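# Unclip both clips from the cell, leads stay plugged

## Task

Remove both clips from the cell and set them down away from it, keeping the strips unbent and the leads still connected.

## Robot and tools

Robot: two arms, left_arm and right_arm. Each has six revolute joints and a two-finger gripper driven by a single opening number. Each arm carries one wrist camera: cam_left_wrist (672x504) and cam_right_wrist (672x504). A camera stand is fixed behind the arms.

Scene frame: the origin sits at table-top height, midway between the nominal arm bases. +z points up, +x points out over the table, and left_arm is on the +y side. Image left and right do not correspond to arm names. Calibrated bases: left_arm at (+0.046, +0.261, +0.010) m with quat_wxyz (+1.000, 0, 0, +0.021); right_arm at (+0.012, -0.287, +0.002) m with quat_wxyz (+1.000, 0, 0, +0.009). Results report end_effector_position (metres) and end_effector_quat_wxyz in the scene frame. That position is the pinch point between the pads, about 1 cm behind the fingertips, and it can be wrong by a few cm, more so at long reach. The fingers point along the gripper's +z axis and close along its y axis.

Row layout: every command row holds 14 numbers, even when only one arm moves. The first 7 belong to left_arm and the next 7 to right_arm. Each block of 7 lists absolute joint target angles in radians, in this order: waist, wrist yaw, elbow, wrist roll, shoulder, wrist pitch, then the gripper opening. This is not base-to-tip order. Stated ranges: waist -2.618 to 3.054, shoulder 0.000 to 3.142, elbow 0.000 to 3.142, wrist pitch -1.571 to 1.571, wrist yaw -1.571 to 1.571, wrist roll -2.094 to 2.094. A real joint end may differ from these by up to 0.059 rad. A call is refused if a target goes more than 0.059 past a stated end and also lies further out than the joint's last reading. "joint sent to its limit" means a target was clipped at the real end. Opening runs from -1 (closed) to +1 (fully open, pad gap 0.094 m). It is absolute, not an offset. To keep a gripper as it is, send its current command again, because 0 is itself a command.

execute_actions(actions, cameras): actions is a list of up to 15 rows, one row per 1/30 s step. A short list holds its last row for the rest of the 15 steps. An empty list returns state plus all camera images, and also the scene number. cameras takes names, ["all"], or []. An unknown name makes the call invalid. On each step a joint's target can lead its measured angle by at most 0.339 rad (waist, shoulder, elbow) or 2.2 rad (wrist joints). Targets that would move a gripper more than 200 mm are scaled back.

move(target, speed, blend, opening_speed, grip_force, blocking, cameras): target is one 14-number row or a list of up to 15 rows, all absolute angles, sharing 10 s. speed is in rad/s for the joint with the farthest to go, from 0.01 to 12.57, default 0.5. You can give one value or one per target. blend (rad) rounds the corners at intermediate targets; 0 stops at each. opening_speed is the rate of opening change per second on the -1..1 scale, at least 0.2. Use it to close gently. grip_force is newtons per pad, 10 to 50; give one value or one per arm. It persists after being set. Lower force closes more slowly. blocking=false returns after about 0.5 s while the move keeps running, and a new move replaces it. Joints move together without avoiding obstacles. The result's "move:" line reads done, off_target (at rest with a joint more than 0.035 rad from target), moving, held or fault, plus limits=held if steps were withheld. Being done does not tell you about contact.

wait(seconds 0-10): holds the last command and lets a running move continue. stop: brakes a running move. zoom_image(camera, region [x0,y0,x1,y1] pixels, at most 504x504) enlarges part of the newest image from cam_left_wrist or cam_right_wrist. read_manual(section="licences") returns licence text only. finished_scene(scene) ends the scene permanently. Before calling it, make sure the clips are off the cell and resting apart from it, the strips are undamaged, and the leads are still plugged in.

Result lines: Joint positions and Joint velocities give one block per arm in the row order, followed by the pad gap (m, m/s). "within noise" means that arm is still. Joint targets shows the angles currently being driven toward. Tool commands shows the current gripper commands. grip_measured uses the opening scale and reads up to about 2.5 mm wide when empty. On a hard part it reads slightly narrower than the part. The squeeze rises about 1 N per 0.001 below first touch, then jumps to the force limit. grip_effort_nm is motor effort (negative means closing), not pad force. Joint torques have offsets, and numbers 1, 3 and 5 wrap at ±28 N m. "joint command not followed" means the clearance check altered a row. That check does not keep the two grippers from touching each other.

Cautions: do not drop clips, release them while moving, slam into things or push hard. Nothing may fall off the table or be left off it. Keep the arms from striking or pinching each other, including one gripper closing on the other's fingers. Avoid straining the camera cables. Close slowly on delicate parts so the strips do not bend. Motors heat up when holding loads, reaching far or pressing against unreachable poses. MOTOR HOT appears at 75 °C. At 90 °C the arm folds up and stays idle, and at 100 °C it goes limp. The scene keeps running while you think, so smooth, efficient motion is better.

Each tool is called after "Call:" by a JSON object that holds its "op" and its "data".

## Session

Call:
{"op": "execute_actions", "data": {"actions": []}}

Scene clock: 0.00 s.
left_arm: end_effector_position=(+0.2555, +0.2233, +0.3405) grip_measured=+1.000 grip_effort_nm=n/a end_effector_quat_wxyz=(+0.552, +0.116, +0.807, -0.173) | right_arm: end_effector_position=(+0.3737, -0.1981, +0.3629) grip_measured=+1.000 grip_effort_nm=n/a end_effector_quat_wxyz=(+0.649, -0.066, +0.755, +0.065)
Joint names: [waist, wrist yaw, elbow, wrist roll, shoulder, wrist pitch]
Joint positions: left_arm=[0.452 0.869 1.061 0.264 0.638 -0.96 0.094] | right_arm=[0.268 0.1 1.021 0.028 1.024 -0.146 0.094]
Joint velocities: within noise
Joint torques (N m): no reading
Motor temperatures (°C): left_arm=[25 24 39 30 36 43 29] | right_arm=[26 27 41 26 40 47 27]
Heat: left arm: 43 °C; right arm: 47 °C.
Joint targets: left_arm=[0.452 0.871 1.075 0.264 0.640 -0.947] | right_arm=[0.268 0.100 1.028 0.027 1.022 -0.152]
Tool commands: left_gripper/opening=+1.0 right_gripper/opening=+1.0

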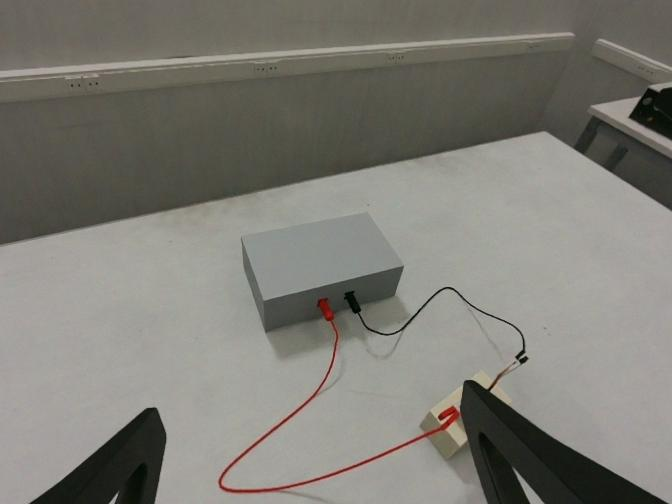

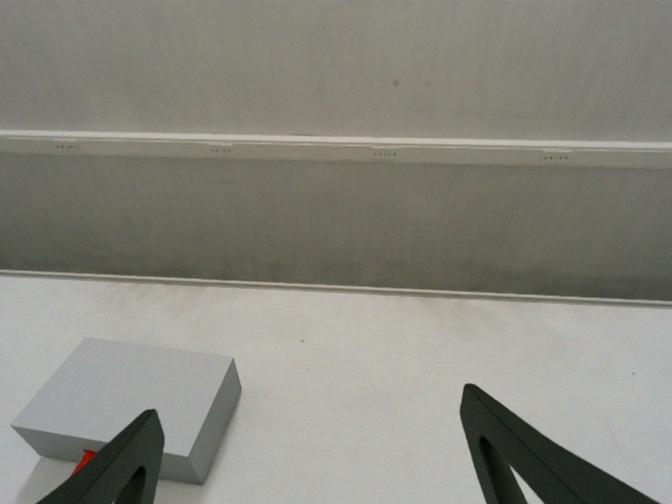

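Call:
{"op": "move", "data": {"target": [-0.903,0,1.964,0,1.992,-1.543,1,0.268,0.1,1.028,0.027,1.022,-0.152,1], "speed": 0.8, "cameras": ["all"]}}

Scene clock: 10.23 s.
left_arm: end_effector_position=(+0.2838, -0.0213, +0.1588) grip_measured=+1.000 grip_effort_nm=-0.01 end_effector_quat_wxyz=(-0.018, +0.424, +0.905, +0.003) | right_arm: end_effector_position=(+0.3737, -0.1981, +0.3629) grip_measured=+1.000 grip_effort_nm=-0.01 end_effector_quat_wxyz=(+0.649, -0.066, +0.755, +0.065)
Joint names: [waist, wrist yaw, elbow, wrist roll, shoulder, wrist pitch]
Joint positions: left_arm=[-0.909 0.009 1.931 0.01 1.998 -1.538 0.094] | right_arm=[0.268 0.1 1.021 0.028 1.024 -0.146 0.094]
Joint torques (N m): left_arm=[0.38 -0.04 8.28 -0.04 -9.69 0.45] | right_arm=[-0.1 -0.15 8.61 0.06 -2.65 2.5]
Heat: left arm: 43 °C; right arm: 49 °C.
Joint targets: left_arm=[-0.903 0.000 1.964 0.000 1.992 -1.543] | right_arm=[0.268 0.100 1.028 0.027 1.022 -0.152]
move: done

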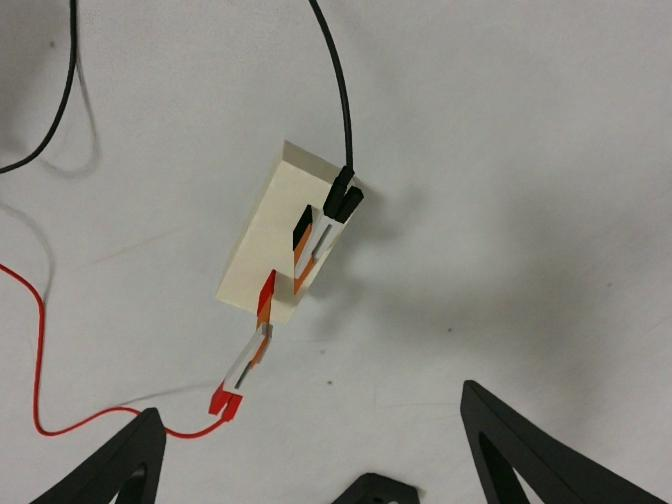

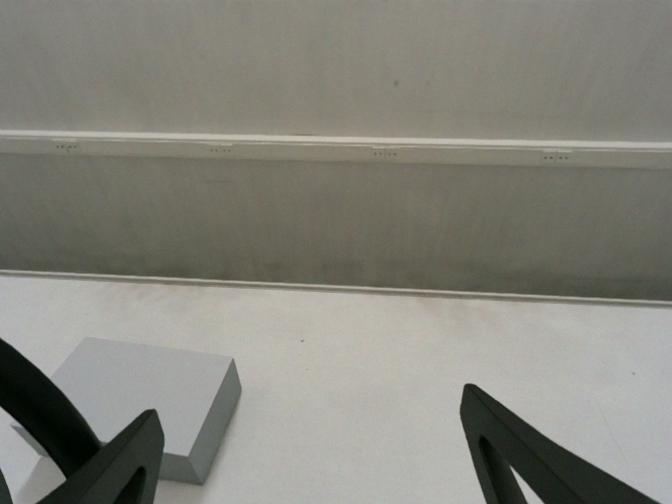

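Call:
{"op": "zoom_image", "data": {"camera": "cam_left_wrist", "region": [190, 120, 400, 440]}}

Scaled by 1.575 from the camera's 672x504 image, which has a finer 960x720 frame.

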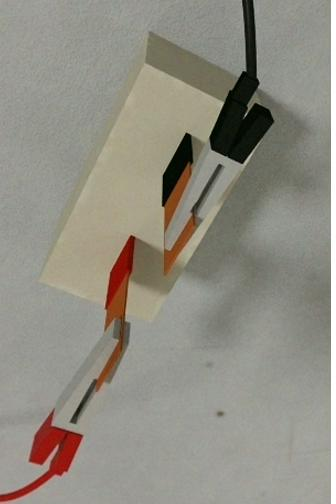

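Call:
{"op": "move", "data": {"target": [-0.780,0,1.71,0.667,1.842,-1.43,1,0.268,0.1,1.028,0.027,1.022,-0.152,1], "cameras": ["cam_left_wrist"]}}

Call:
{"op": "zoom_image", "data": {"camera": "cam_left_wrist", "region": [120, 100, 520, 500]}}

Scene clock: 16.73 s.
left_arm: end_effector_position=(+0.2974, +0.0287, +0.1435) grip_measured=+1.000 grip_effort_nm=-0.01 end_effector_quat_wxyz=(-0.023, +0.642, +0.766, -0.001) | right_arm: end_effector_position=(+0.3737, -0.1981, +0.3629) grip_measured=+1.000 grip_effort_nm=-0.02 end_effector_quat_wxyz=(+0.649, -0.066, +0.755, +0.065)
Joint names: [waist, wrist yaw, elbow, wrist roll, shoulder, wrist pitch]
Joint positions: left_arm=[-0.785 0.005 1.715 0.653 1.887 -1.444 0.094] | right_arm=[0.268 0.1 1.021 0.028 1.024 -0.146 0.094]
Joint torques (N m): left_arm=[0.34 0.02 5.31 0.17 -11.96 0.59] | right_arm=[-0.1 -0.15 8.66 0.07 -2.66 2.5]
Motor temperatures (°C): left_arm=[25 24 41 29 38 42 29] | right_arm=[26 27 46 26 40 49 27]
Heat: left arm: 42 °C; right arm: 49 °C.
Joint targets: left_arm=[-0.780 0.000 1.710 0.667 1.842 -1.430] | right_arm=[0.268 0.100 1.028 0.027 1.022 -0.152]
move: off_target (left_arm); left_arm: the shoulder is farthest, 0.045 rad from its target
Images, in order (width x height): cam_left_wrist 672x504.

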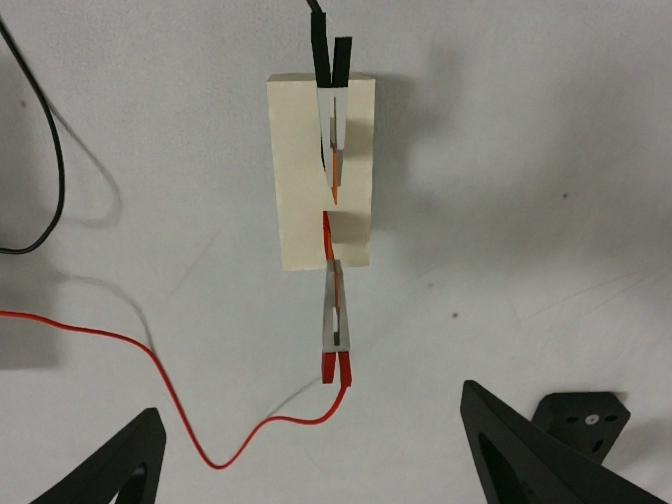

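Scaled by 1.260 from the camera's 672x504 image, which has a finer 960x720 frame.

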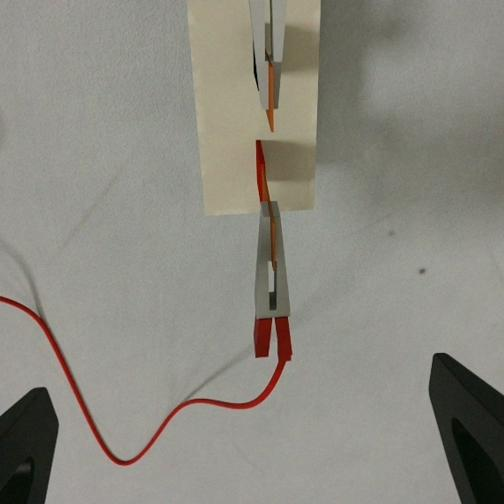

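Call:
{"op": "move", "data": {"target": [-0.775,0,1.545,0.667,1.81,-1.30,1,0.268,0.1,1.028,0.027,1.022,-0.152,1], "cameras": ["cam_left_wrist"]}}

Scene clock: 22.73 s.
left_arm: end_effector_position=(+0.2913, +0.0362, +0.1123) grip_measured=+1.000 grip_effort_nm=-0.01 end_effector_quat_wxyz=(-0.025, +0.641, +0.767, -0.001) | right_arm: end_effector_position=(+0.3737, -0.1981, +0.3629) grip_measured=+1.000 grip_effort_nm=-0.02 end_effector_quat_wxyz=(+0.649, -0.066, +0.755, +0.065)
Joint names: [waist, wrist yaw, elbow, wrist roll, shoulder, wrist pitch]
Joint positions: left_arm=[-0.782 0.004 1.548 0.654 1.854 -1.315 0.094] | right_arm=[0.268 0.1 1.021 0.028 1.024 -0.146 0.094]
Joint torques (N m): left_arm=[0.39 0.03 5.52 0.2 -11.7 0.57] | right_arm=[-0.08 -0.16 8.64 0.06 -2.67 2.5]
Heat: left arm: 41 °C; right arm: 49 °C.
Joint targets: left_arm=[-0.775 0.000 1.545 0.667 1.810 -1.300] | right_arm=[0.268 0.100 1.028 0.027 1.022 -0.152]
move: off_target (left_arm); left_arm: the shoulder is farthest, 0.044 rad from its target
Images, in order (width x height): cam_left_wrist 672x504.

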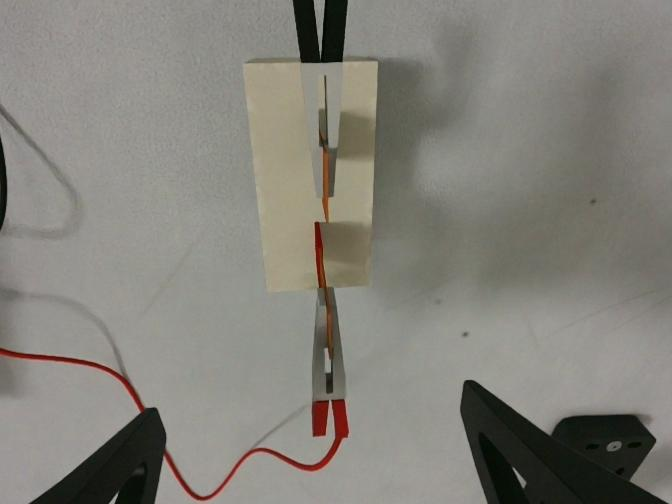

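Call:
{"op": "move", "data": {"target": [[-0.772,0,1.384,0.679,1.724,-1.175,1,0.268,0.1,1.028,0.027,1.022,-0.152,1],[-0.772,0,1.384,0.679,1.724,-1.175,-0.6,0.268,0.1,1.028,0.027,1.022,-0.152,1]], "opening_speed": 0.6, "grip_force": 40, "cameras": ["cam_left_wrist"]}}

Call:
{"op": "zoom_image", "data": {"camera": "cam_left_wrist", "region": [180, 200, 480, 500]}}

Scene clock: 27.97 s.
left_arm: end_effector_position=(+0.2836, +0.0443, +0.0998) grip_measured=-0.599 grip_effort_nm=-0.09 end_effector_quat_wxyz=(+0.002, +0.645, +0.764, -0.002) | right_arm: end_effector_position=(+0.3737, -0.1981, +0.3629) grip_measured=+1.000 grip_effort_nm=-0.01 end_effector_quat_wxyz=(+0.649, -0.066, +0.755, +0.065)
Joint names: [waist, wrist yaw, elbow, wrist roll, shoulder, wrist pitch]
Joint positions: left_arm=[-0.779 0.004 1.389 0.666 1.765 -1.191 0.019] | right_arm=[0.268 0.1 1.021 0.028 1.024 -0.146 0.094]
Joint torques (N m): left_arm=[0.4 0.05 5.5 0.19 -10.8 0.69] | right_arm=[-0.08 -0.15 8.69 0.06 -2.67 2.5]
Heat: left arm: 42 °C; right arm: 49 °C.
Joint targets: left_arm=[-0.772 0.000 1.384 0.679 1.724 -1.175] | right_arm=[0.268 0.100 1.028 0.027 1.022 -0.152]
grip_force (N): 40, 40
move: off_target (left_arm); target 2's new numbers were sent with left_arm's shoulder 0.041 rad from that target; left_arm: the shoulder is farthest, 0.041 rad from its target
Images, in order (width x height): cam_left_wrist 672x504.

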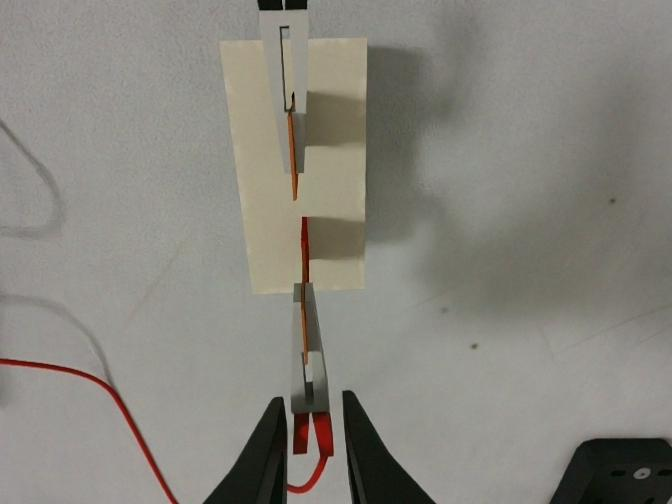

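Scaled by 1.680 from the camera's 672x504 image, which has a finer 960x720 frame.

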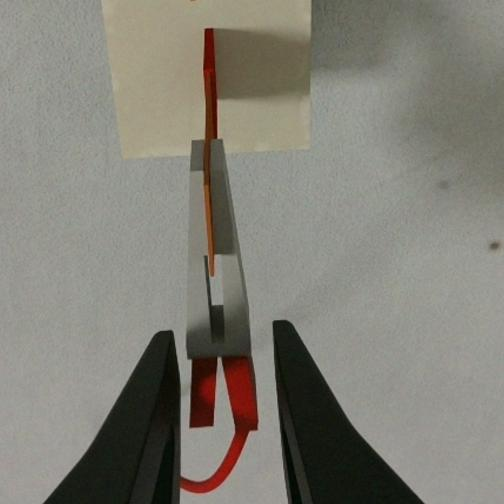

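Call:
{"op": "move", "data": {"target": [-0.772,0,1.384,0.679,1.724,-1.175,-0.95,0.268,0.1,1.028,0.027,1.022,-0.152,1], "opening_speed": 0.2, "cameras": ["cam_left_wrist"]}}

Call:
{"op": "zoom_image", "data": {"camera": "cam_left_wrist", "region": [180, 200, 480, 500]}}

Scene clock: 30.70 s.
left_arm: end_effector_position=(+0.2839, +0.0444, +0.0998) grip_measured=-0.817 grip_effort_nm=-0.86 end_effector_quat_wxyz=(+0.002, +0.645, +0.764, -0.002) | right_arm: end_effector_position=(+0.3737, -0.1981, +0.3629) grip_measured=+1.000 grip_effort_nm=-0.01 end_effector_quat_wxyz=(+0.649, -0.066, +0.755, +0.065)
Joint names: [waist, wrist yaw, elbow, wrist roll, shoulder, wrist pitch]
Joint positions: left_arm=[-0.779 0.003 1.389 0.666 1.765 -1.19 0.009] | right_arm=[0.268 0.1 1.021 0.028 1.024 -0.146 0.094]
Joint torques (N m): left_arm=[0.44 0.06 5.35 0.14 -10.8 0.7] | right_arm=[-0.1 -0.15 8.65 0.06 -2.67 2.49]
Motor temperatures (°C): left_arm=[25 24 41 29 43 41 28] | right_arm=[26 27 48 26 39 49 26]
Heat: left arm: 43 °C; right arm: 49 °C.
Joint targets: left_arm=[-0.772 0.000 1.384 0.679 1.724 -1.175] | right_arm=[0.268 0.100 1.028 0.027 1.022 -0.152]
grip_force (N): 40, 40
move: off_target (left_arm); left_arm: the shoulder is farthest, 0.041 rad from its target
Images, in order (width x height): cam_left_wrist 672x504.

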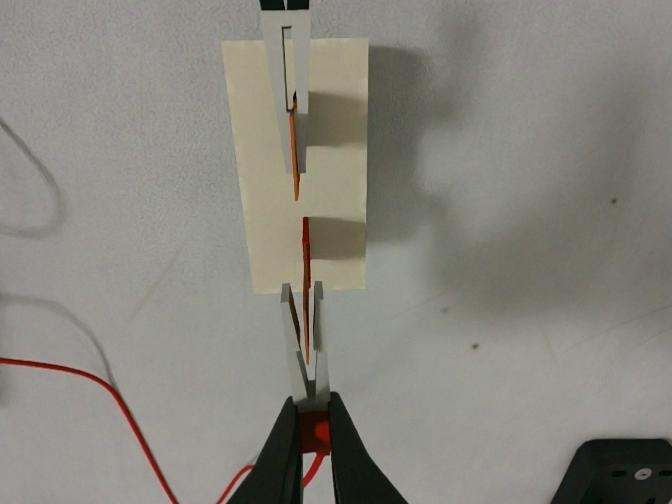

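Scaled by 1.680 from the camera's 672x504 image, which has a finer 960x720 frame.

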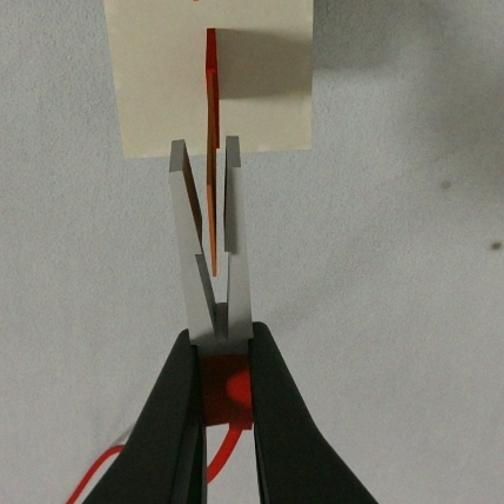

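Call:
{"op": "move", "data": {"target": [[-0.733,0,1.316,0.718,1.668,-1.165,-0.95,0.268,0.1,1.028,0.027,1.022,-0.152,1],[-0.689,0,1.254,0.762,1.612,-1.158,-0.95,0.268,0.1,1.028,0.027,1.022,-0.152,1],[-0.601,0,1.158,0.85,1.52,-1.154,-0.95,0.268,0.1,1.028,0.027,1.022,-0.152,1],[-0.601,0,0.93,0.85,1.63,-0.827,-0.95,0.268,0.1,1.028,0.027,1.022,-0.152,1]], "blend": [0.01,0.01,0.03,0], "speed": [0.12,0.2,0.25,0.25], "cameras": ["cam_left_wrist"]}}

Scene clock: 36.53 s.
left_arm: end_effector_position=(+0.2741, +0.1157, +0.0303) grip_measured=-0.817 grip_effort_nm=-0.86 end_effector_quat_wxyz=(+0.020, +0.645, +0.764, +0.001) | right_arm: end_effector_position=(+0.3737, -0.1981, +0.3629) grip_measured=+1.000 grip_effort_nm=-0.01 end_effector_quat_wxyz=(+0.649, -0.066, +0.755, +0.065)
Joint names: [waist, wrist yaw, elbow, wrist roll, shoulder, wrist pitch]
Joint positions: left_arm=[-0.607 0.003 0.935 0.838 1.621 -0.845 0.009] | right_arm=[0.268 0.1 1.021 0.028 1.024 -0.146 0.094]
Joint torques (N m): left_arm=[0.36 0.06 5.16 0.16 -5.03 0.83] | right_arm=[-0.1 -0.15 8.66 0.06 -2.67 2.5]
Heat: left arm: 44 °C; right arm: 49 °C.
Joint targets: left_arm=[-0.601 0.000 0.930 0.850 1.630 -0.827] | right_arm=[0.268 0.100 1.028 0.027 1.022 -0.152]
grip_force (N): 40, 40
move: done
Images, in order (width x height): cam_left_wrist 672x504.

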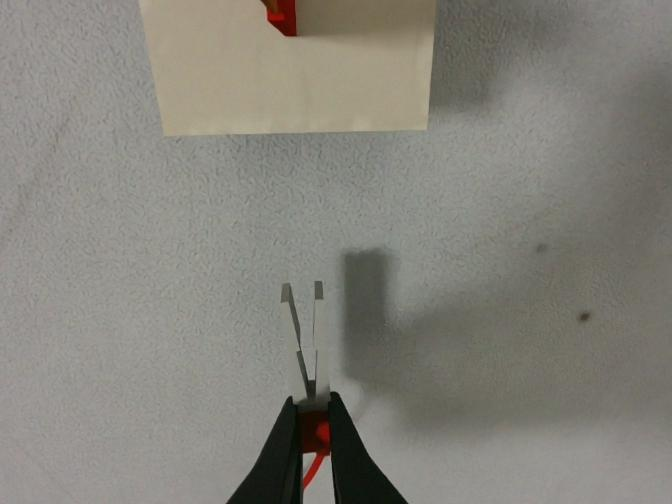

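Call:
{"op": "move", "data": {"target": [[-0.601,0,0.93,0.85,1.68,-0.777,-0.95,0.268,0.1,1.028,0.027,1.022,-0.152,1]], "speed": 0.1, "cameras": ["cam_left_wrist"]}}

Call:
{"op": "zoom_image", "data": {"camera": "cam_left_wrist", "region": [180, 200, 480, 500]}}

Scene clock: 38.47 s.
left_arm: end_effector_position=(+0.2855, +0.1039, +0.0214) grip_measured=-0.817 grip_effort_nm=-0.86 end_effector_quat_wxyz=(+0.042, +0.646, +0.763, -0.007) | right_arm: end_effector_position=(+0.3737, -0.1981, +0.3629) grip_measured=+1.000 grip_effort_nm=-0.01 end_effector_quat_wxyz=(+0.649, -0.066, +0.755, +0.065)
Joint names: [waist, wrist yaw, elbow, wrist roll, shoulder, wrist pitch]
Joint positions: left_arm=[-0.607 0.026 0.935 0.84 1.66 -0.765 0.009] | right_arm=[0.268 0.1 1.021 0.028 1.024 -0.146 0.094]
Joint torques (N m): left_arm=[0.4 -0.2 5.05 0.14 -4.44 0.56] | right_arm=[-0.09 -0.15 8.64 0.07 -2.66 2.51]
Heat: left arm: 44 °C; right arm: 49 °C.
Joint targets: left_arm=[-0.601 0.000 0.930 0.850 1.680 -0.777] | right_arm=[0.268 0.100 1.028 0.027 1.022 -0.152]
grip_force (N): 40, 40
move: done
Images, in order (width x height): cam_left_wrist 672x504.

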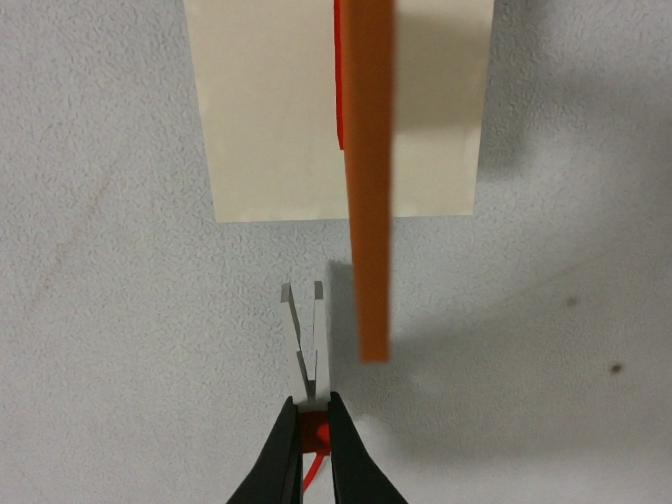

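Scaled by 1.680 from the camera's 672x504 image, which has a finer 960x720 frame.

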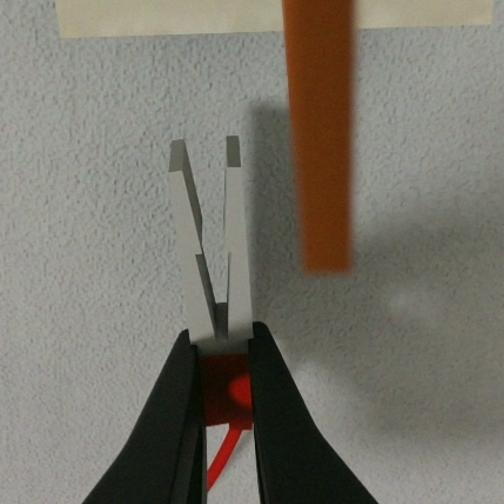

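Call:
{"op": "move", "data": {"target": [[-0.601,0,0.93,0.85,1.63,-0.827,-0.95,0.268,0.1,1.028,0.027,1.022,-0.152,1],[-0.601,0,1.158,0.85,1.52,-1.154,-0.95,0.268,0.1,1.028,0.027,1.022,-0.152,1]], "blend": [0.02,0], "speed": 0.3, "cameras": ["cam_left_wrist"]}}

Scene clock: 41.40 s.
left_arm: end_effector_position=(+0.2669, +0.1203, +0.0937) grip_measured=-0.817 grip_effort_nm=-0.85 end_effector_quat_wxyz=(+0.000, +0.646, +0.763, -0.002) | right_arm: end_effector_position=(+0.3737, -0.1981, +0.3629) grip_measured=+1.000 grip_effort_nm=-0.01 end_effector_quat_wxyz=(+0.649, -0.066, +0.755, +0.065)
Joint names: [waist, wrist yaw, elbow, wrist roll, shoulder, wrist pitch]
Joint positions: left_arm=[-0.607 0.003 1.127 0.84 1.548 -1.149 0.009] | right_arm=[0.268 0.1 1.021 0.028 1.024 -0.146 0.094]
Joint torques (N m): left_arm=[0.29 0.05 8.24 0.12 -7.77 0.44] | right_arm=[-0.09 -0.14 8.62 0.06 -2.67 2.49]
Heat: left arm: 43 °C; right arm: 50 °C.
Joint targets: left_arm=[-0.601 0.000 1.158 0.850 1.520 -1.154] | right_arm=[0.268 0.100 1.028 0.027 1.022 -0.152]
grip_force (N): 40, 40
move: done
Images, in order (width x height): cam_left_wrist 672x504.

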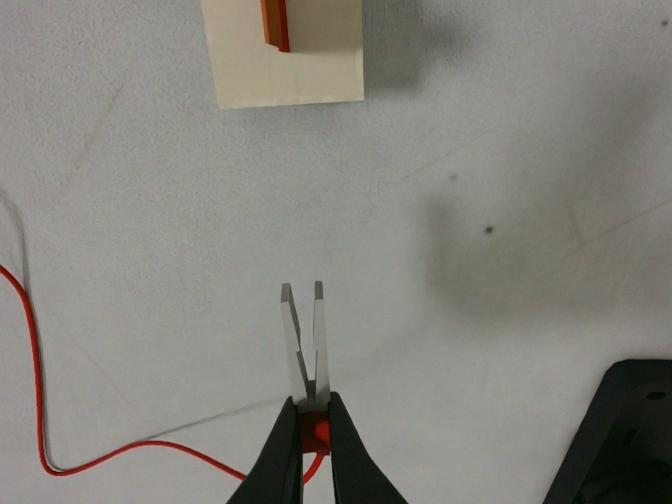

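Call:
{"op": "move", "data": {"target": [[-0.336,0,1.075,1.115,1.42,-1.162,-0.95,0.268,0.1,1.028,0.027,1.022,-0.152,1],[-0.336,0,0.825,1.115,1.557,-0.818,-0.95,0.268,0.1,1.028,0.027,1.022,-0.152,1]], "blend": [0.02,0], "speed": [0.4,0.2], "cameras": ["cam_left_wrist"]}}

Call:
{"op": "zoom_image", "data": {"camera": "cam_left_wrist", "region": [180, 0, 480, 500]}}

Scene clock: 45.57 s.
left_arm: end_effector_position=(+0.2764, +0.1898, +0.0218) grip_measured=-0.817 grip_effort_nm=-0.86 end_effector_quat_wxyz=(+0.006, +0.644, +0.765, +0.002) | right_arm: end_effector_position=(+0.3737, -0.1981, +0.3629) grip_measured=+1.000 grip_effort_nm=-0.01 end_effector_quat_wxyz=(+0.649, -0.066, +0.755, +0.065)
Joint names: [waist, wrist yaw, elbow, wrist roll, shoulder, wrist pitch]
Joint positions: left_arm=[-0.341 0.001 0.828 1.102 1.552 -0.834 0.009] | right_arm=[0.268 0.1 1.021 0.028 1.024 -0.146 0.094]
Joint torques (N m): left_arm=[0.38 0.09 5.04 0.14 -4.53 0.67] | right_arm=[-0.09 -0.15 8.65 0.07 -2.66 2.5]
Heat: left arm: 43 °C; right arm: 50 °C.
Joint targets: left_arm=[-0.336 0.000 0.825 1.115 1.557 -0.818] | right_arm=[0.268 0.100 1.028 0.027 1.022 -0.152]
grip_force (N): 40, 40
move: done
Images, in order (width x height): cam_left_wrist 672x504.

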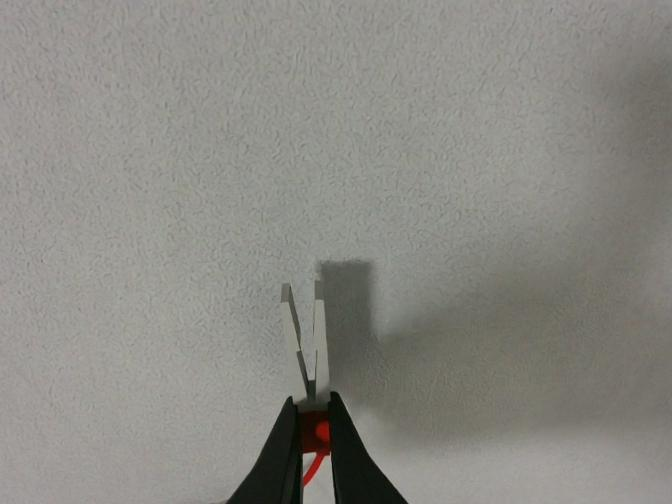

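Scaled by 1.008 from the camera's 672x504 image, which has a finer 960x720 frame.

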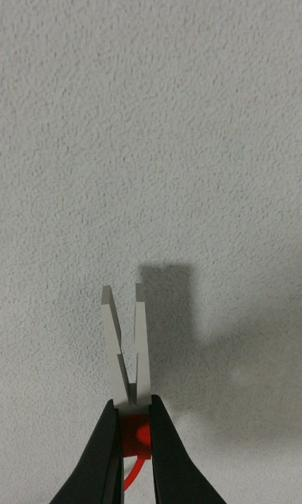

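Call:
{"op": "move", "data": {"target": [[-0.336,0,0.825,1.115,1.595,-0.78,-0.95,0.268,0.1,1.028,0.027,1.022,-0.152,1]], "speed": 0.1, "cameras": ["cam_left_wrist"]}}

Scene clock: 46.90 s.
left_arm: end_effector_position=(+0.2817, +0.1882, +0.0137) grip_measured=-0.817 grip_effort_nm=-0.86 end_effector_quat_wxyz=(+0.007, +0.644, +0.765, +0.002) | right_arm: end_effector_position=(+0.3737, -0.1981, +0.3629) grip_measured=+1.000 grip_effort_nm=-0.01 end_effector_quat_wxyz=(+0.649, -0.066, +0.755, +0.065)
Joint names: [waist, wrist yaw, elbow, wrist roll, shoulder, wrist pitch]
Joint positions: left_arm=[-0.341 0.001 0.828 1.102 1.589 -0.796 0.009] | right_arm=[0.268 0.1 1.021 0.028 1.024 -0.146 0.094]
Joint torques (N m): left_arm=[0.25 0.1 4.94 0.15 -4.81 0.68] | right_arm=[-0.08 -0.14 8.65 0.07 -2.65 2.51]
Heat: left arm: 43 °C; right arm: 50 °C.
Joint targets: left_arm=[-0.336 0.000 0.825 1.115 1.595 -0.780] | right_arm=[0.268 0.100 1.028 0.027 1.022 -0.152]
grip_force (N): 40, 40
move: done
Images, in order (width x height): cam_left_wrist 672x504.

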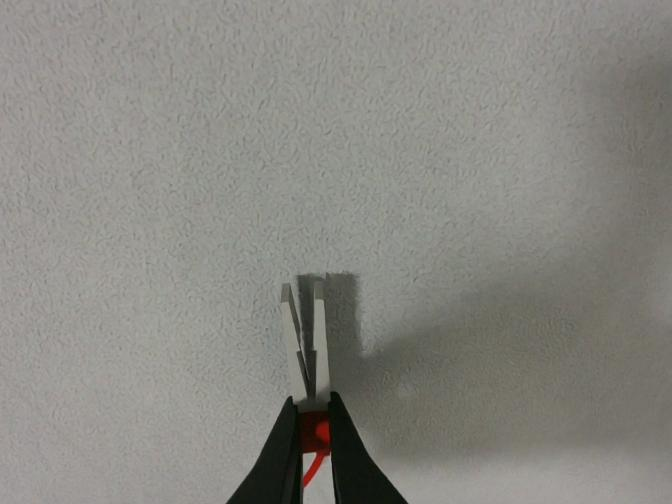

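Call:
{"op": "move", "data": {"target": [[-0.336,0,0.825,1.115,1.61,-0.765,-0.95,0.268,0.1,1.028,0.027,1.022,-0.152,1],[-0.336,0,0.825,1.115,1.61,-0.765,-0.3,0.268,0.1,1.028,0.027,1.022,-0.152,1],[-0.336,0,1.075,1.115,1.45,-1.162,-0.3,0.268,0.1,1.028,0.027,1.022,-0.152,1]], "speed": [0.1,0.1,0.25], "opening_speed": 0.4, "cameras": ["cam_left_wrist"]}}

Scene clock: 52.53 s.
left_arm: end_effector_position=(+0.2734, +0.1907, +0.0899) grip_measured=-0.301 grip_effort_nm=0.07 end_effector_quat_wxyz=(-0.008, +0.644, +0.765, -0.004) | right_arm: end_effector_position=(+0.3737, -0.1981, +0.3629) grip_measured=+1.000 grip_effort_nm=-0.02 end_effector_quat_wxyz=(+0.649, -0.066, +0.755, +0.065)
Joint names: [waist, wrist yaw, elbow, wrist roll, shoulder, wrist pitch]
Joint positions: left_arm=[-0.341 0.001 1.044 1.102 1.475 -1.156 0.033] | right_arm=[0.268 0.1 1.021 0.028 1.024 -0.146 0.094]
Joint torques (N m): left_arm=[0.24 0.11 8.16 0.15 -6.91 0.37] | right_arm=[-0.09 -0.15 8.62 0.07 -2.66 2.5]
Heat: left arm: 42 °C; right arm: 51 °C.
Joint targets: left_arm=[-0.336 0.000 1.075 1.115 1.450 -1.162] | right_arm=[0.268 0.100 1.028 0.027 1.022 -0.152]
grip_force (N): 40, 40
move: done
Images, in order (width x height): cam_left_wrist 672x504.

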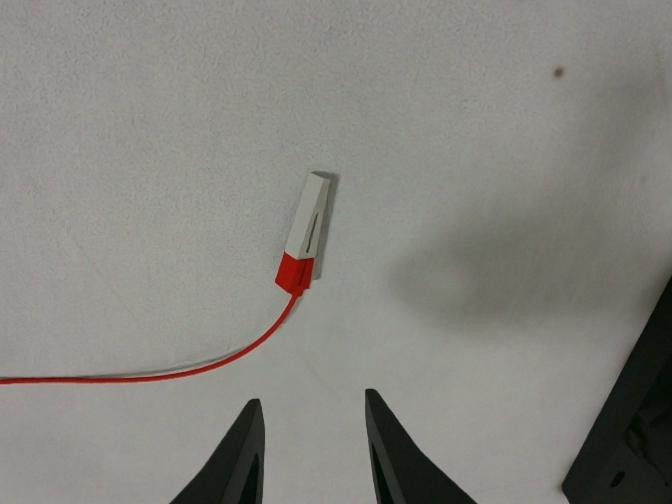

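Call:
{"op": "move", "data": {"target": [[-0.336,0,1.5,1.115,1.5,-1.54,0.6,0.268,0.1,1.028,0.027,1.022,-0.152,1],[-0.944,0,2.146,0.507,2.135,-1.54,0.6,0.268,0.1,1.028,0.027,1.022,-0.152,1]], "blend": [0.1,0], "speed": 0.6, "cameras": ["cam_left_wrist"]}}

Scene clock: 56.97 s.
left_arm: end_effector_position=(+0.3105, -0.0301, +0.1593) grip_measured=+0.598 grip_effort_nm=0.07 end_effector_quat_wxyz=(-0.004, +0.661, +0.750, +0.004) | right_arm: end_effector_position=(+0.3745, -0.2022, +0.3630) grip_measured=+1.000 grip_effort_nm=-0.01 end_effector_quat_wxyz=(+0.650, -0.059, +0.755, +0.058)
Joint names: [waist, wrist yaw, elbow, wrist roll, shoulder, wrist pitch]
Joint positions: left_arm=[-0.878 -0.007 2.059 0.61 2.083 -1.555 0.075] | right_arm=[0.264 0.113 1.021 0.027 1.024 -0.146 0.094]
Joint torques (N m): left_arm=[-0.18 0.12 5.7 0.1 -10.65 0.66] | right_arm=[0.32 -0.29 8.64 0.07 -2.67 2.5]
Heat: left arm: 42 °C; right arm: 51 °C.
Joint targets: left_arm=[-0.880 -0.001 2.060 0.615 2.072 -1.540] | right_arm=[0.268 0.100 1.028 0.027 1.022 -0.152]
grip_force (N): 40, 40
move: held (left_arm; a check stopped the path); path passed 1 of 2 targets; limits=held; left_arm: the wrist roll is farthest, 0.103 rad from its target
joint command not followed: on one or more control steps a check withheld the commanded joint targets of the left arm, and it was not sent them on those steps.
cause: the commanded joint targets, or the way to them, would bring a part of the robot too close to another arm (this arm's wrist (the part past the wrist pitch) and the right arm's fingers, at the place that arm is still heading or pushing toward).
Images, in order (width x height): cam_left_wrist 672x504.

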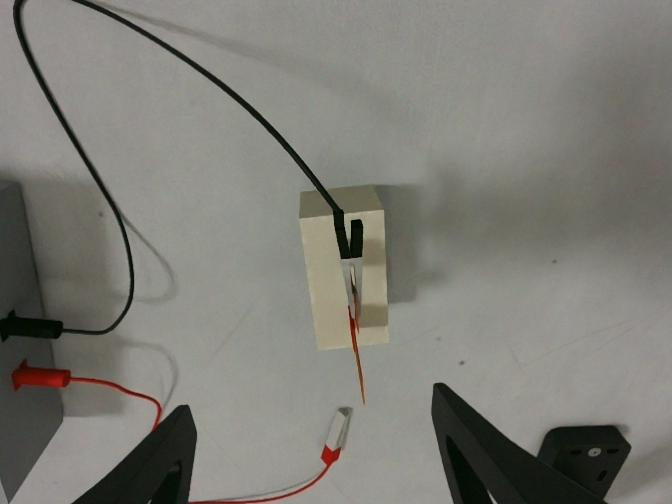

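Call:
{"op": "move", "data": {"target": [[-0.780,0,2.0,0.667,2.0,-1.54,0.6,0.268,0.1,1.028,0.027,1.022,-0.152,1],[-0.780,0,2.0,0.667,2.0,-1.54,0.6,-1.2,0.1,1.028,0.027,0.9,-0.152,1],[-0.944,0,2.146,0.507,2.125,-1.54,0.6,-1.2,0.1,1.028,0.027,0.9,-0.152,1]], "blend": [0,0.05,0], "speed": 0.6, "cameras": ["cam_left_wrist"]}}

Call:
{"op": "zoom_image", "data": {"camera": "cam_left_wrist", "region": [200, 100, 500, 500]}}

Scene clock: 62.27 s.
left_arm: end_effector_position=(+0.2973, -0.0599, +0.1576) grip_measured=+0.598 grip_effort_nm=0.07 end_effector_quat_wxyz=(+0.008, +0.653, +0.757, +0.000) | right_arm: end_effector_position=(+0.1265, -0.6095, +0.4011) grip_measured=+1.000 grip_effort_nm=-0.02 end_effector_quat_wxyz=(+0.561, +0.437, +0.572, -0.408)
Joint names: [waist, wrist yaw, elbow, wrist roll, shoulder, wrist pitch]
Joint positions: left_arm=[-0.95 -0.003 2.112 0.517 2.122 -1.545 0.075] | right_arm=[-1.194 0.104 1.021 0.027 0.911 -0.146 0.094]
Joint torques (N m): left_arm=[0.43 0.09 8.31 -0.07 -9.84 0.59] | right_arm=[-0.47 -0.21 8.4 0.07 -2.3 2.48]
Heat: left arm: 43 °C; right arm: 51 °C.
Joint targets: left_arm=[-0.944 0.000 2.146 0.507 2.125 -1.540] | right_arm=[-1.200 0.100 1.028 0.027 0.900 -0.152]
grip_force (N): 40, 40
move: done
Images, in order (width x height): cam_left_wrist 672x504.

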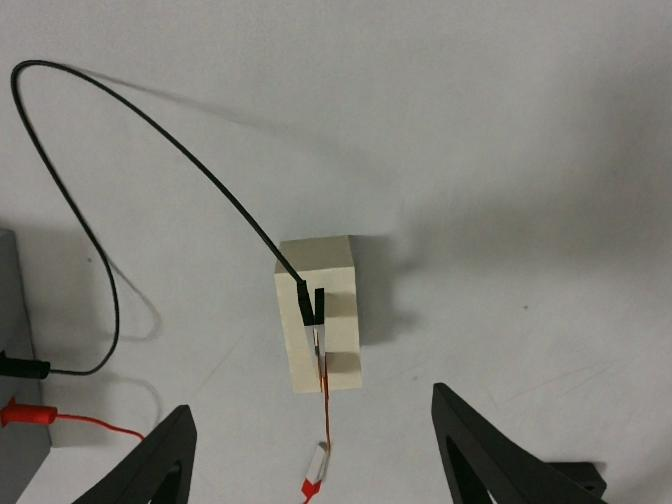

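Scaled by 1.260 from the camera's 672x504 image, which has a finer 960x720 frame.

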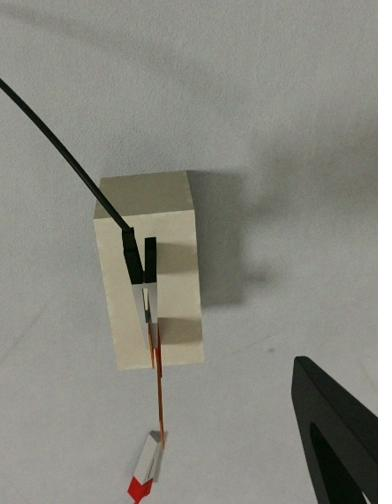

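Call:
{"op": "move", "data": {"target": [[-0.943,0,1.861,0.508,2.074,-1.305,0.6,-1.2,0.1,1.028,0.027,0.9,-0.152,1],[-0.943,0,1.861,0.508,2.074,-1.305,-0.5,-1.2,0.1,1.028,0.027,0.9,-0.152,1]], "speed": 0.3, "opening_speed": 0.6, "cameras": ["cam_left_wrist"]}}

Call:
{"op": "zoom_image", "data": {"camera": "cam_left_wrist", "region": [180, 200, 480, 500]}}

Scene clock: 68.63 s.
left_arm: end_effector_position=(+0.2977, -0.0605, +0.0955) grip_measured=-0.498 grip_effort_nm=-0.09 end_effector_quat_wxyz=(-0.004, +0.653, +0.757, +0.002) | right_arm: end_effector_position=(+0.1265, -0.6095, +0.4011) grip_measured=+1.000 grip_effort_nm=-0.01 end_effector_quat_wxyz=(+0.561, +0.437, +0.572, -0.408)
Joint names: [waist, wrist yaw, elbow, wrist roll, shoulder, wrist pitch]
Joint positions: left_arm=[-0.95 -0.003 1.864 0.517 2.122 -1.321 0.024] | right_arm=[-1.194 0.104 1.021 0.027 0.911 -0.146 0.094]
Joint torques (N m): left_arm=[0.43 0.1 5.57 -0.05 -14.22 0.65] | right_arm=[-0.43 -0.22 8.42 0.06 -2.33 2.47]
Heat: left arm: 44 °C; right arm: 52 °C.
Joint targets: left_arm=[-0.943 0.000 1.861 0.508 2.074 -1.305] | right_arm=[-1.200 0.100 1.028 0.027 0.900 -0.152]
grip_force (N): 40, 40
move: off_target (left_arm); target 2's new numbers were sent with left_arm's shoulder 0.048 rad from that target; left_arm: the shoulder is farthest, 0.048 rad from its target
Images, in order (width x height): cam_left_wrist 672x504.

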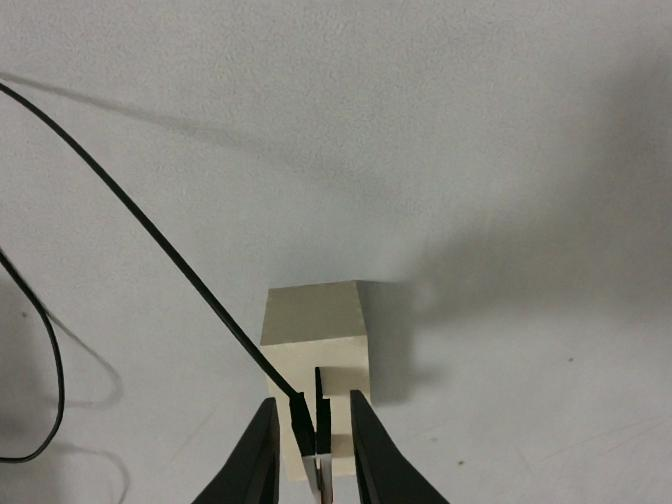

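Scaled by 1.680 from the camera's 672x504 image, which has a finer 960x720 frame.

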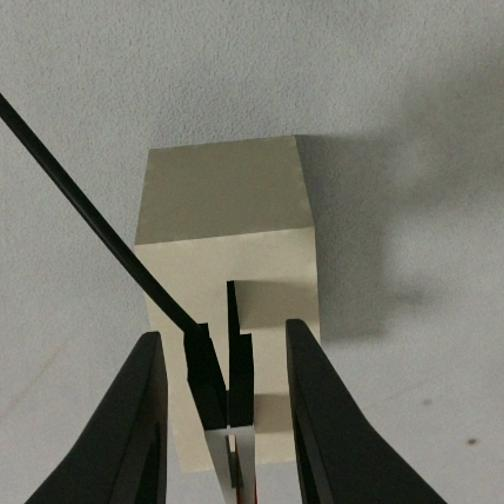

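Call:
{"op": "move", "data": {"target": [-0.943,0,1.861,0.508,2.074,-1.305,-0.95,-1.2,0.1,1.028,0.027,0.9,-0.152,1], "opening_speed": 0.2, "cameras": ["cam_left_wrist"]}}

Call:
{"op": "zoom_image", "data": {"camera": "cam_left_wrist", "region": [230, 304, 430, 504]}}

Scene clock: 73.60 s.
left_arm: end_effector_position=(+0.2979, -0.0606, +0.0955) grip_measured=-0.837 grip_effort_nm=-0.86 end_effector_quat_wxyz=(-0.003, +0.653, +0.757, +0.002) | right_arm: end_effector_position=(+0.1265, -0.6095, +0.4011) grip_measured=+1.000 grip_effort_nm=-0.02 end_effector_quat_wxyz=(+0.561, +0.437, +0.572, -0.408)
Joint names: [waist, wrist yaw, elbow, wrist roll, shoulder, wrist pitch]
Joint positions: left_arm=[-0.95 -0.003 1.864 0.517 2.122 -1.32 0.008] | right_arm=[-1.194 0.104 1.021 0.027 0.911 -0.146 0.094]
Joint torques (N m): left_arm=[0.34 0.11 5.6 -0.04 -14.26 0.67] | right_arm=[-0.44 -0.21 8.4 0.06 -2.33 2.48]
Heat: left arm: 46 °C; right arm: 52 °C.
Joint targets: left_arm=[-0.943 0.000 1.861 0.508 2.074 -1.305] | right_arm=[-1.200 0.100 1.028 0.027 0.900 -0.152]
grip_force (N): 40, 40
move: off_target (left_arm); left_arm: the shoulder is farthest, 0.048 rad from its target
Images, in order (width x height): cam_left_wrist 672x504.

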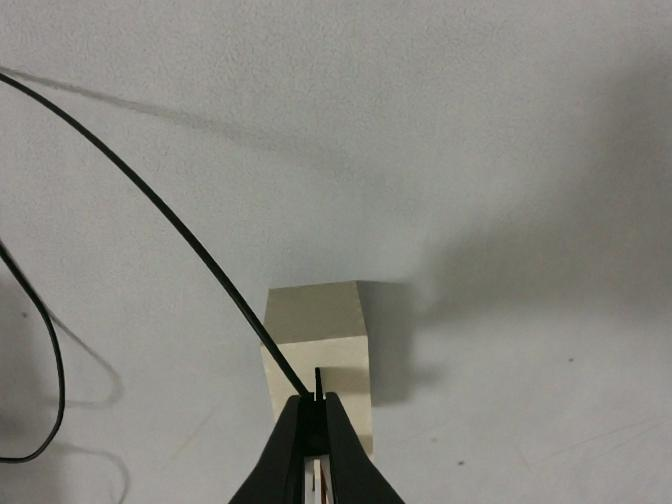

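Scaled by 2.520 from the camera's 672x504 image, which has a finer 960x720 frame.

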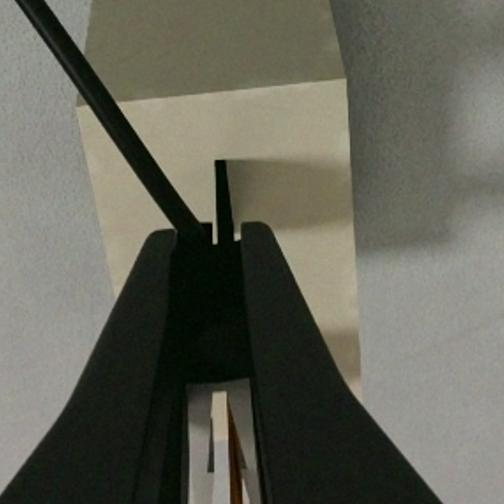

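Call:
{"op": "move", "data": {"target": [[-0.965,0,1.977,0.484,2.152,-1.339,-0.95,-1.2,0.1,1.028,0.027,0.9,-0.152,1],[-0.986,0,2.129,0.463,2.243,-1.399,-0.95,-1.2,0.1,1.028,0.027,0.9,-0.152,1],[-1.025,0,2.187,0.424,2.424,-1.276,-0.95,-1.2,0.1,1.028,0.027,0.9,-0.152,1]], "blend": [0.01,0.01,0], "speed": [0.12,0.15,0.15], "cameras": ["cam_left_wrist"]}}

Scene clock: 81.73 s.
left_arm: end_effector_position=(+0.3108, -0.1300, +0.0424) grip_measured=-0.837 grip_effort_nm=-0.86 end_effector_quat_wxyz=(+0.005, +0.648, +0.762, +0.000) | right_arm: end_effector_position=(+0.1265, -0.6095, +0.4011) grip_measured=+1.000 grip_effort_nm=-0.01 end_effector_quat_wxyz=(+0.561, +0.437, +0.572, -0.408)
Joint names: [waist, wrist yaw, elbow, wrist roll, shoulder, wrist pitch]
Joint positions: left_arm=[-1.019 -0.003 2.15 0.434 2.419 -1.293 0.008] | right_arm=[-1.194 0.104 1.021 0.027 0.911 -0.146 0.094]
Joint torques (N m): left_arm=[-0.55 0.11 8.8 -0.08 -11.81 0.69] | right_arm=[-0.46 -0.21 8.39 0.06 -2.29 2.48]
Motor temperatures (°C): left_arm=[25 23 42 28 47 36 28] | right_arm=[26 26 52 26 38 49 25]
Heat: left arm: 47 °C; right arm: 52 °C.
Joint targets: left_arm=[-1.025 0.000 2.187 0.424 2.424 -1.276] | right_arm=[-1.200 0.100 1.028 0.027 0.900 -0.152]
grip_force (N): 40, 40
move: off_target (left_arm); left_arm: the elbow is farthest, 0.037 rad from its target
Images, in order (width x height): cam_left_wrist 672x504.

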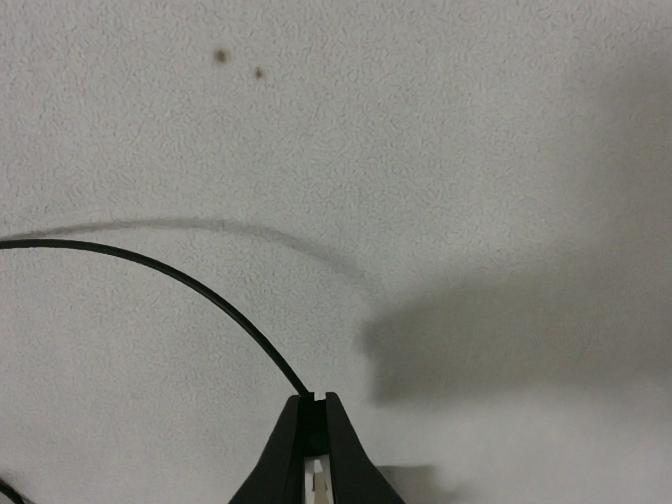

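Call:
{"op": "move", "data": {"target": [[-1.025,0,2.187,0.424,2.478,-1.222,-0.95,-1.2,0.1,1.028,0.027,0.9,-0.152,1]], "speed": 0.12, "cameras": ["cam_left_wrist"]}}

Scene clock: 83.10 s.
left_arm: end_effector_position=(+0.3160, -0.1378, +0.0188) grip_measured=-0.837 grip_effort_nm=-0.86 end_effector_quat_wxyz=(+0.006, +0.648, +0.762, +0.000) | right_arm: end_effector_position=(+0.1265, -0.6095, +0.4011) grip_measured=+1.000 grip_effort_nm=-0.01 end_effector_quat_wxyz=(+0.561, +0.437, +0.572, -0.408)
Joint names: [waist, wrist yaw, elbow, wrist roll, shoulder, wrist pitch]
Joint positions: left_arm=[-1.019 -0.003 2.154 0.434 2.473 -1.239 0.008] | right_arm=[-1.194 0.104 1.021 0.027 0.911 -0.146 0.094]
Joint torques (N m): left_arm=[-0.61 0.1 8.57 -0.06 -12.22 0.74] | right_arm=[-0.46 -0.22 8.39 0.07 -2.32 2.48]
Heat: left arm: 48 °C; right arm: 52 °C.
Joint targets: left_arm=[-1.025 0.000 2.187 0.424 2.478 -1.222] | right_arm=[-1.200 0.100 1.028 0.027 0.900 -0.152]
grip_force (N): 40, 40
move: done
Images, in order (width x height): cam_left_wrist 672x504.

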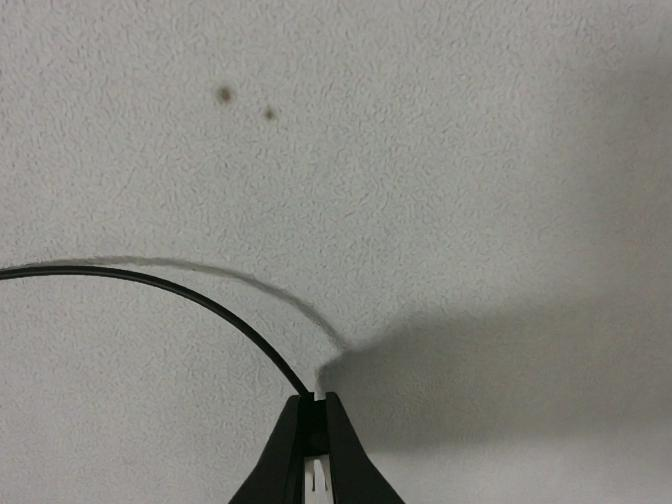

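Call:
{"op": "move", "data": {"target": [[-1.025,0,2.187,0.424,2.492,-1.208,-0.95,-1.2,0.1,1.028,0.027,0.9,-0.152,1],[-1.025,0,2.187,0.424,2.492,-1.208,-0.3,-1.2,0.1,1.028,0.027,0.9,-0.152,1],[-1.025,0,2.25,0.424,2.36,-1.40,-0.3,-1.2,0.1,1.028,0.027,0.9,-0.152,1],[-0.95,0,2.3,0.5,2.1,-1.54,-0.3,-1.2,0.1,1.028,0.027,0.9,-0.152,1]], "speed": [0.1,0.1,0.15,0.4], "blend": [0,0,0.03,0], "opening_speed": 0.4, "cameras": ["cam_left_wrist"]}}

Call:
{"op": "zoom_image", "data": {"camera": "cam_left_wrist", "region": [200, 100, 500, 500]}}

Scene clock: 89.27 s.
left_arm: end_effector_position=(+0.3146, -0.0850, +0.1961) grip_measured=-0.301 grip_effort_nm=0.07 end_effector_quat_wxyz=(+0.086, +0.641, +0.762, -0.017) | right_arm: end_effector_position=(+0.1265, -0.6095, +0.4011) grip_measured=+1.000 grip_effort_nm=-0.01 end_effector_quat_wxyz=(+0.561, +0.437, +0.572, -0.408)
Joint names: [waist, wrist yaw, elbow, wrist roll, shoulder, wrist pitch]
Joint positions: left_arm=[-0.954 -0.003 2.276 0.487 2.134 -1.538 0.033] | right_arm=[-1.194 0.104 1.021 0.027 0.911 -0.146 0.094]
Joint torques (N m): left_arm=[0.21 0.11 7.61 0.16 -12.83 0.87] | right_arm=[-0.46 -0.21 8.39 0.06 -2.33 2.47]
Heat: left arm: 50 °C; right arm: 52 °C.
Joint targets: left_arm=[-0.950 0.000 2.300 0.500 2.100 -1.540] | right_arm=[-1.200 0.100 1.028 0.027 0.900 -0.152]
grip_force (N): 40, 40
move: done
Images, in order (width x height): cam_left_wrist 672x504.

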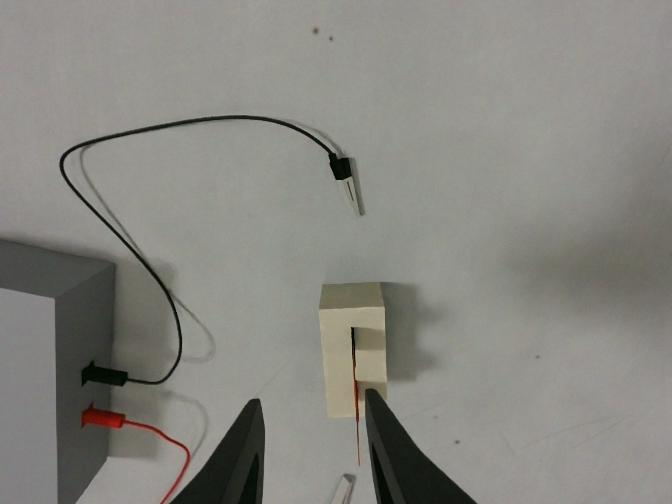

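Scaled by 1.260 from the camera's 672x504 image, which has a finer 960x720 frame.

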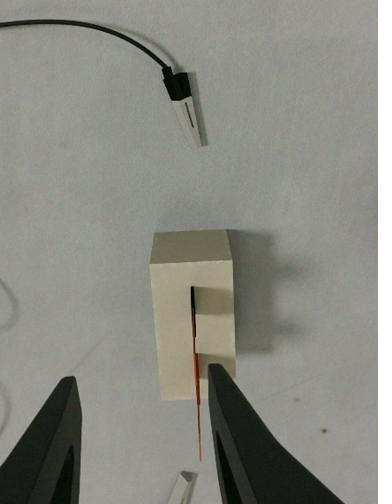

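Both off, strips straight.

Call:
{"op": "finished_scene", "data": {"scene": 1}}

The scene is finished: the task was done.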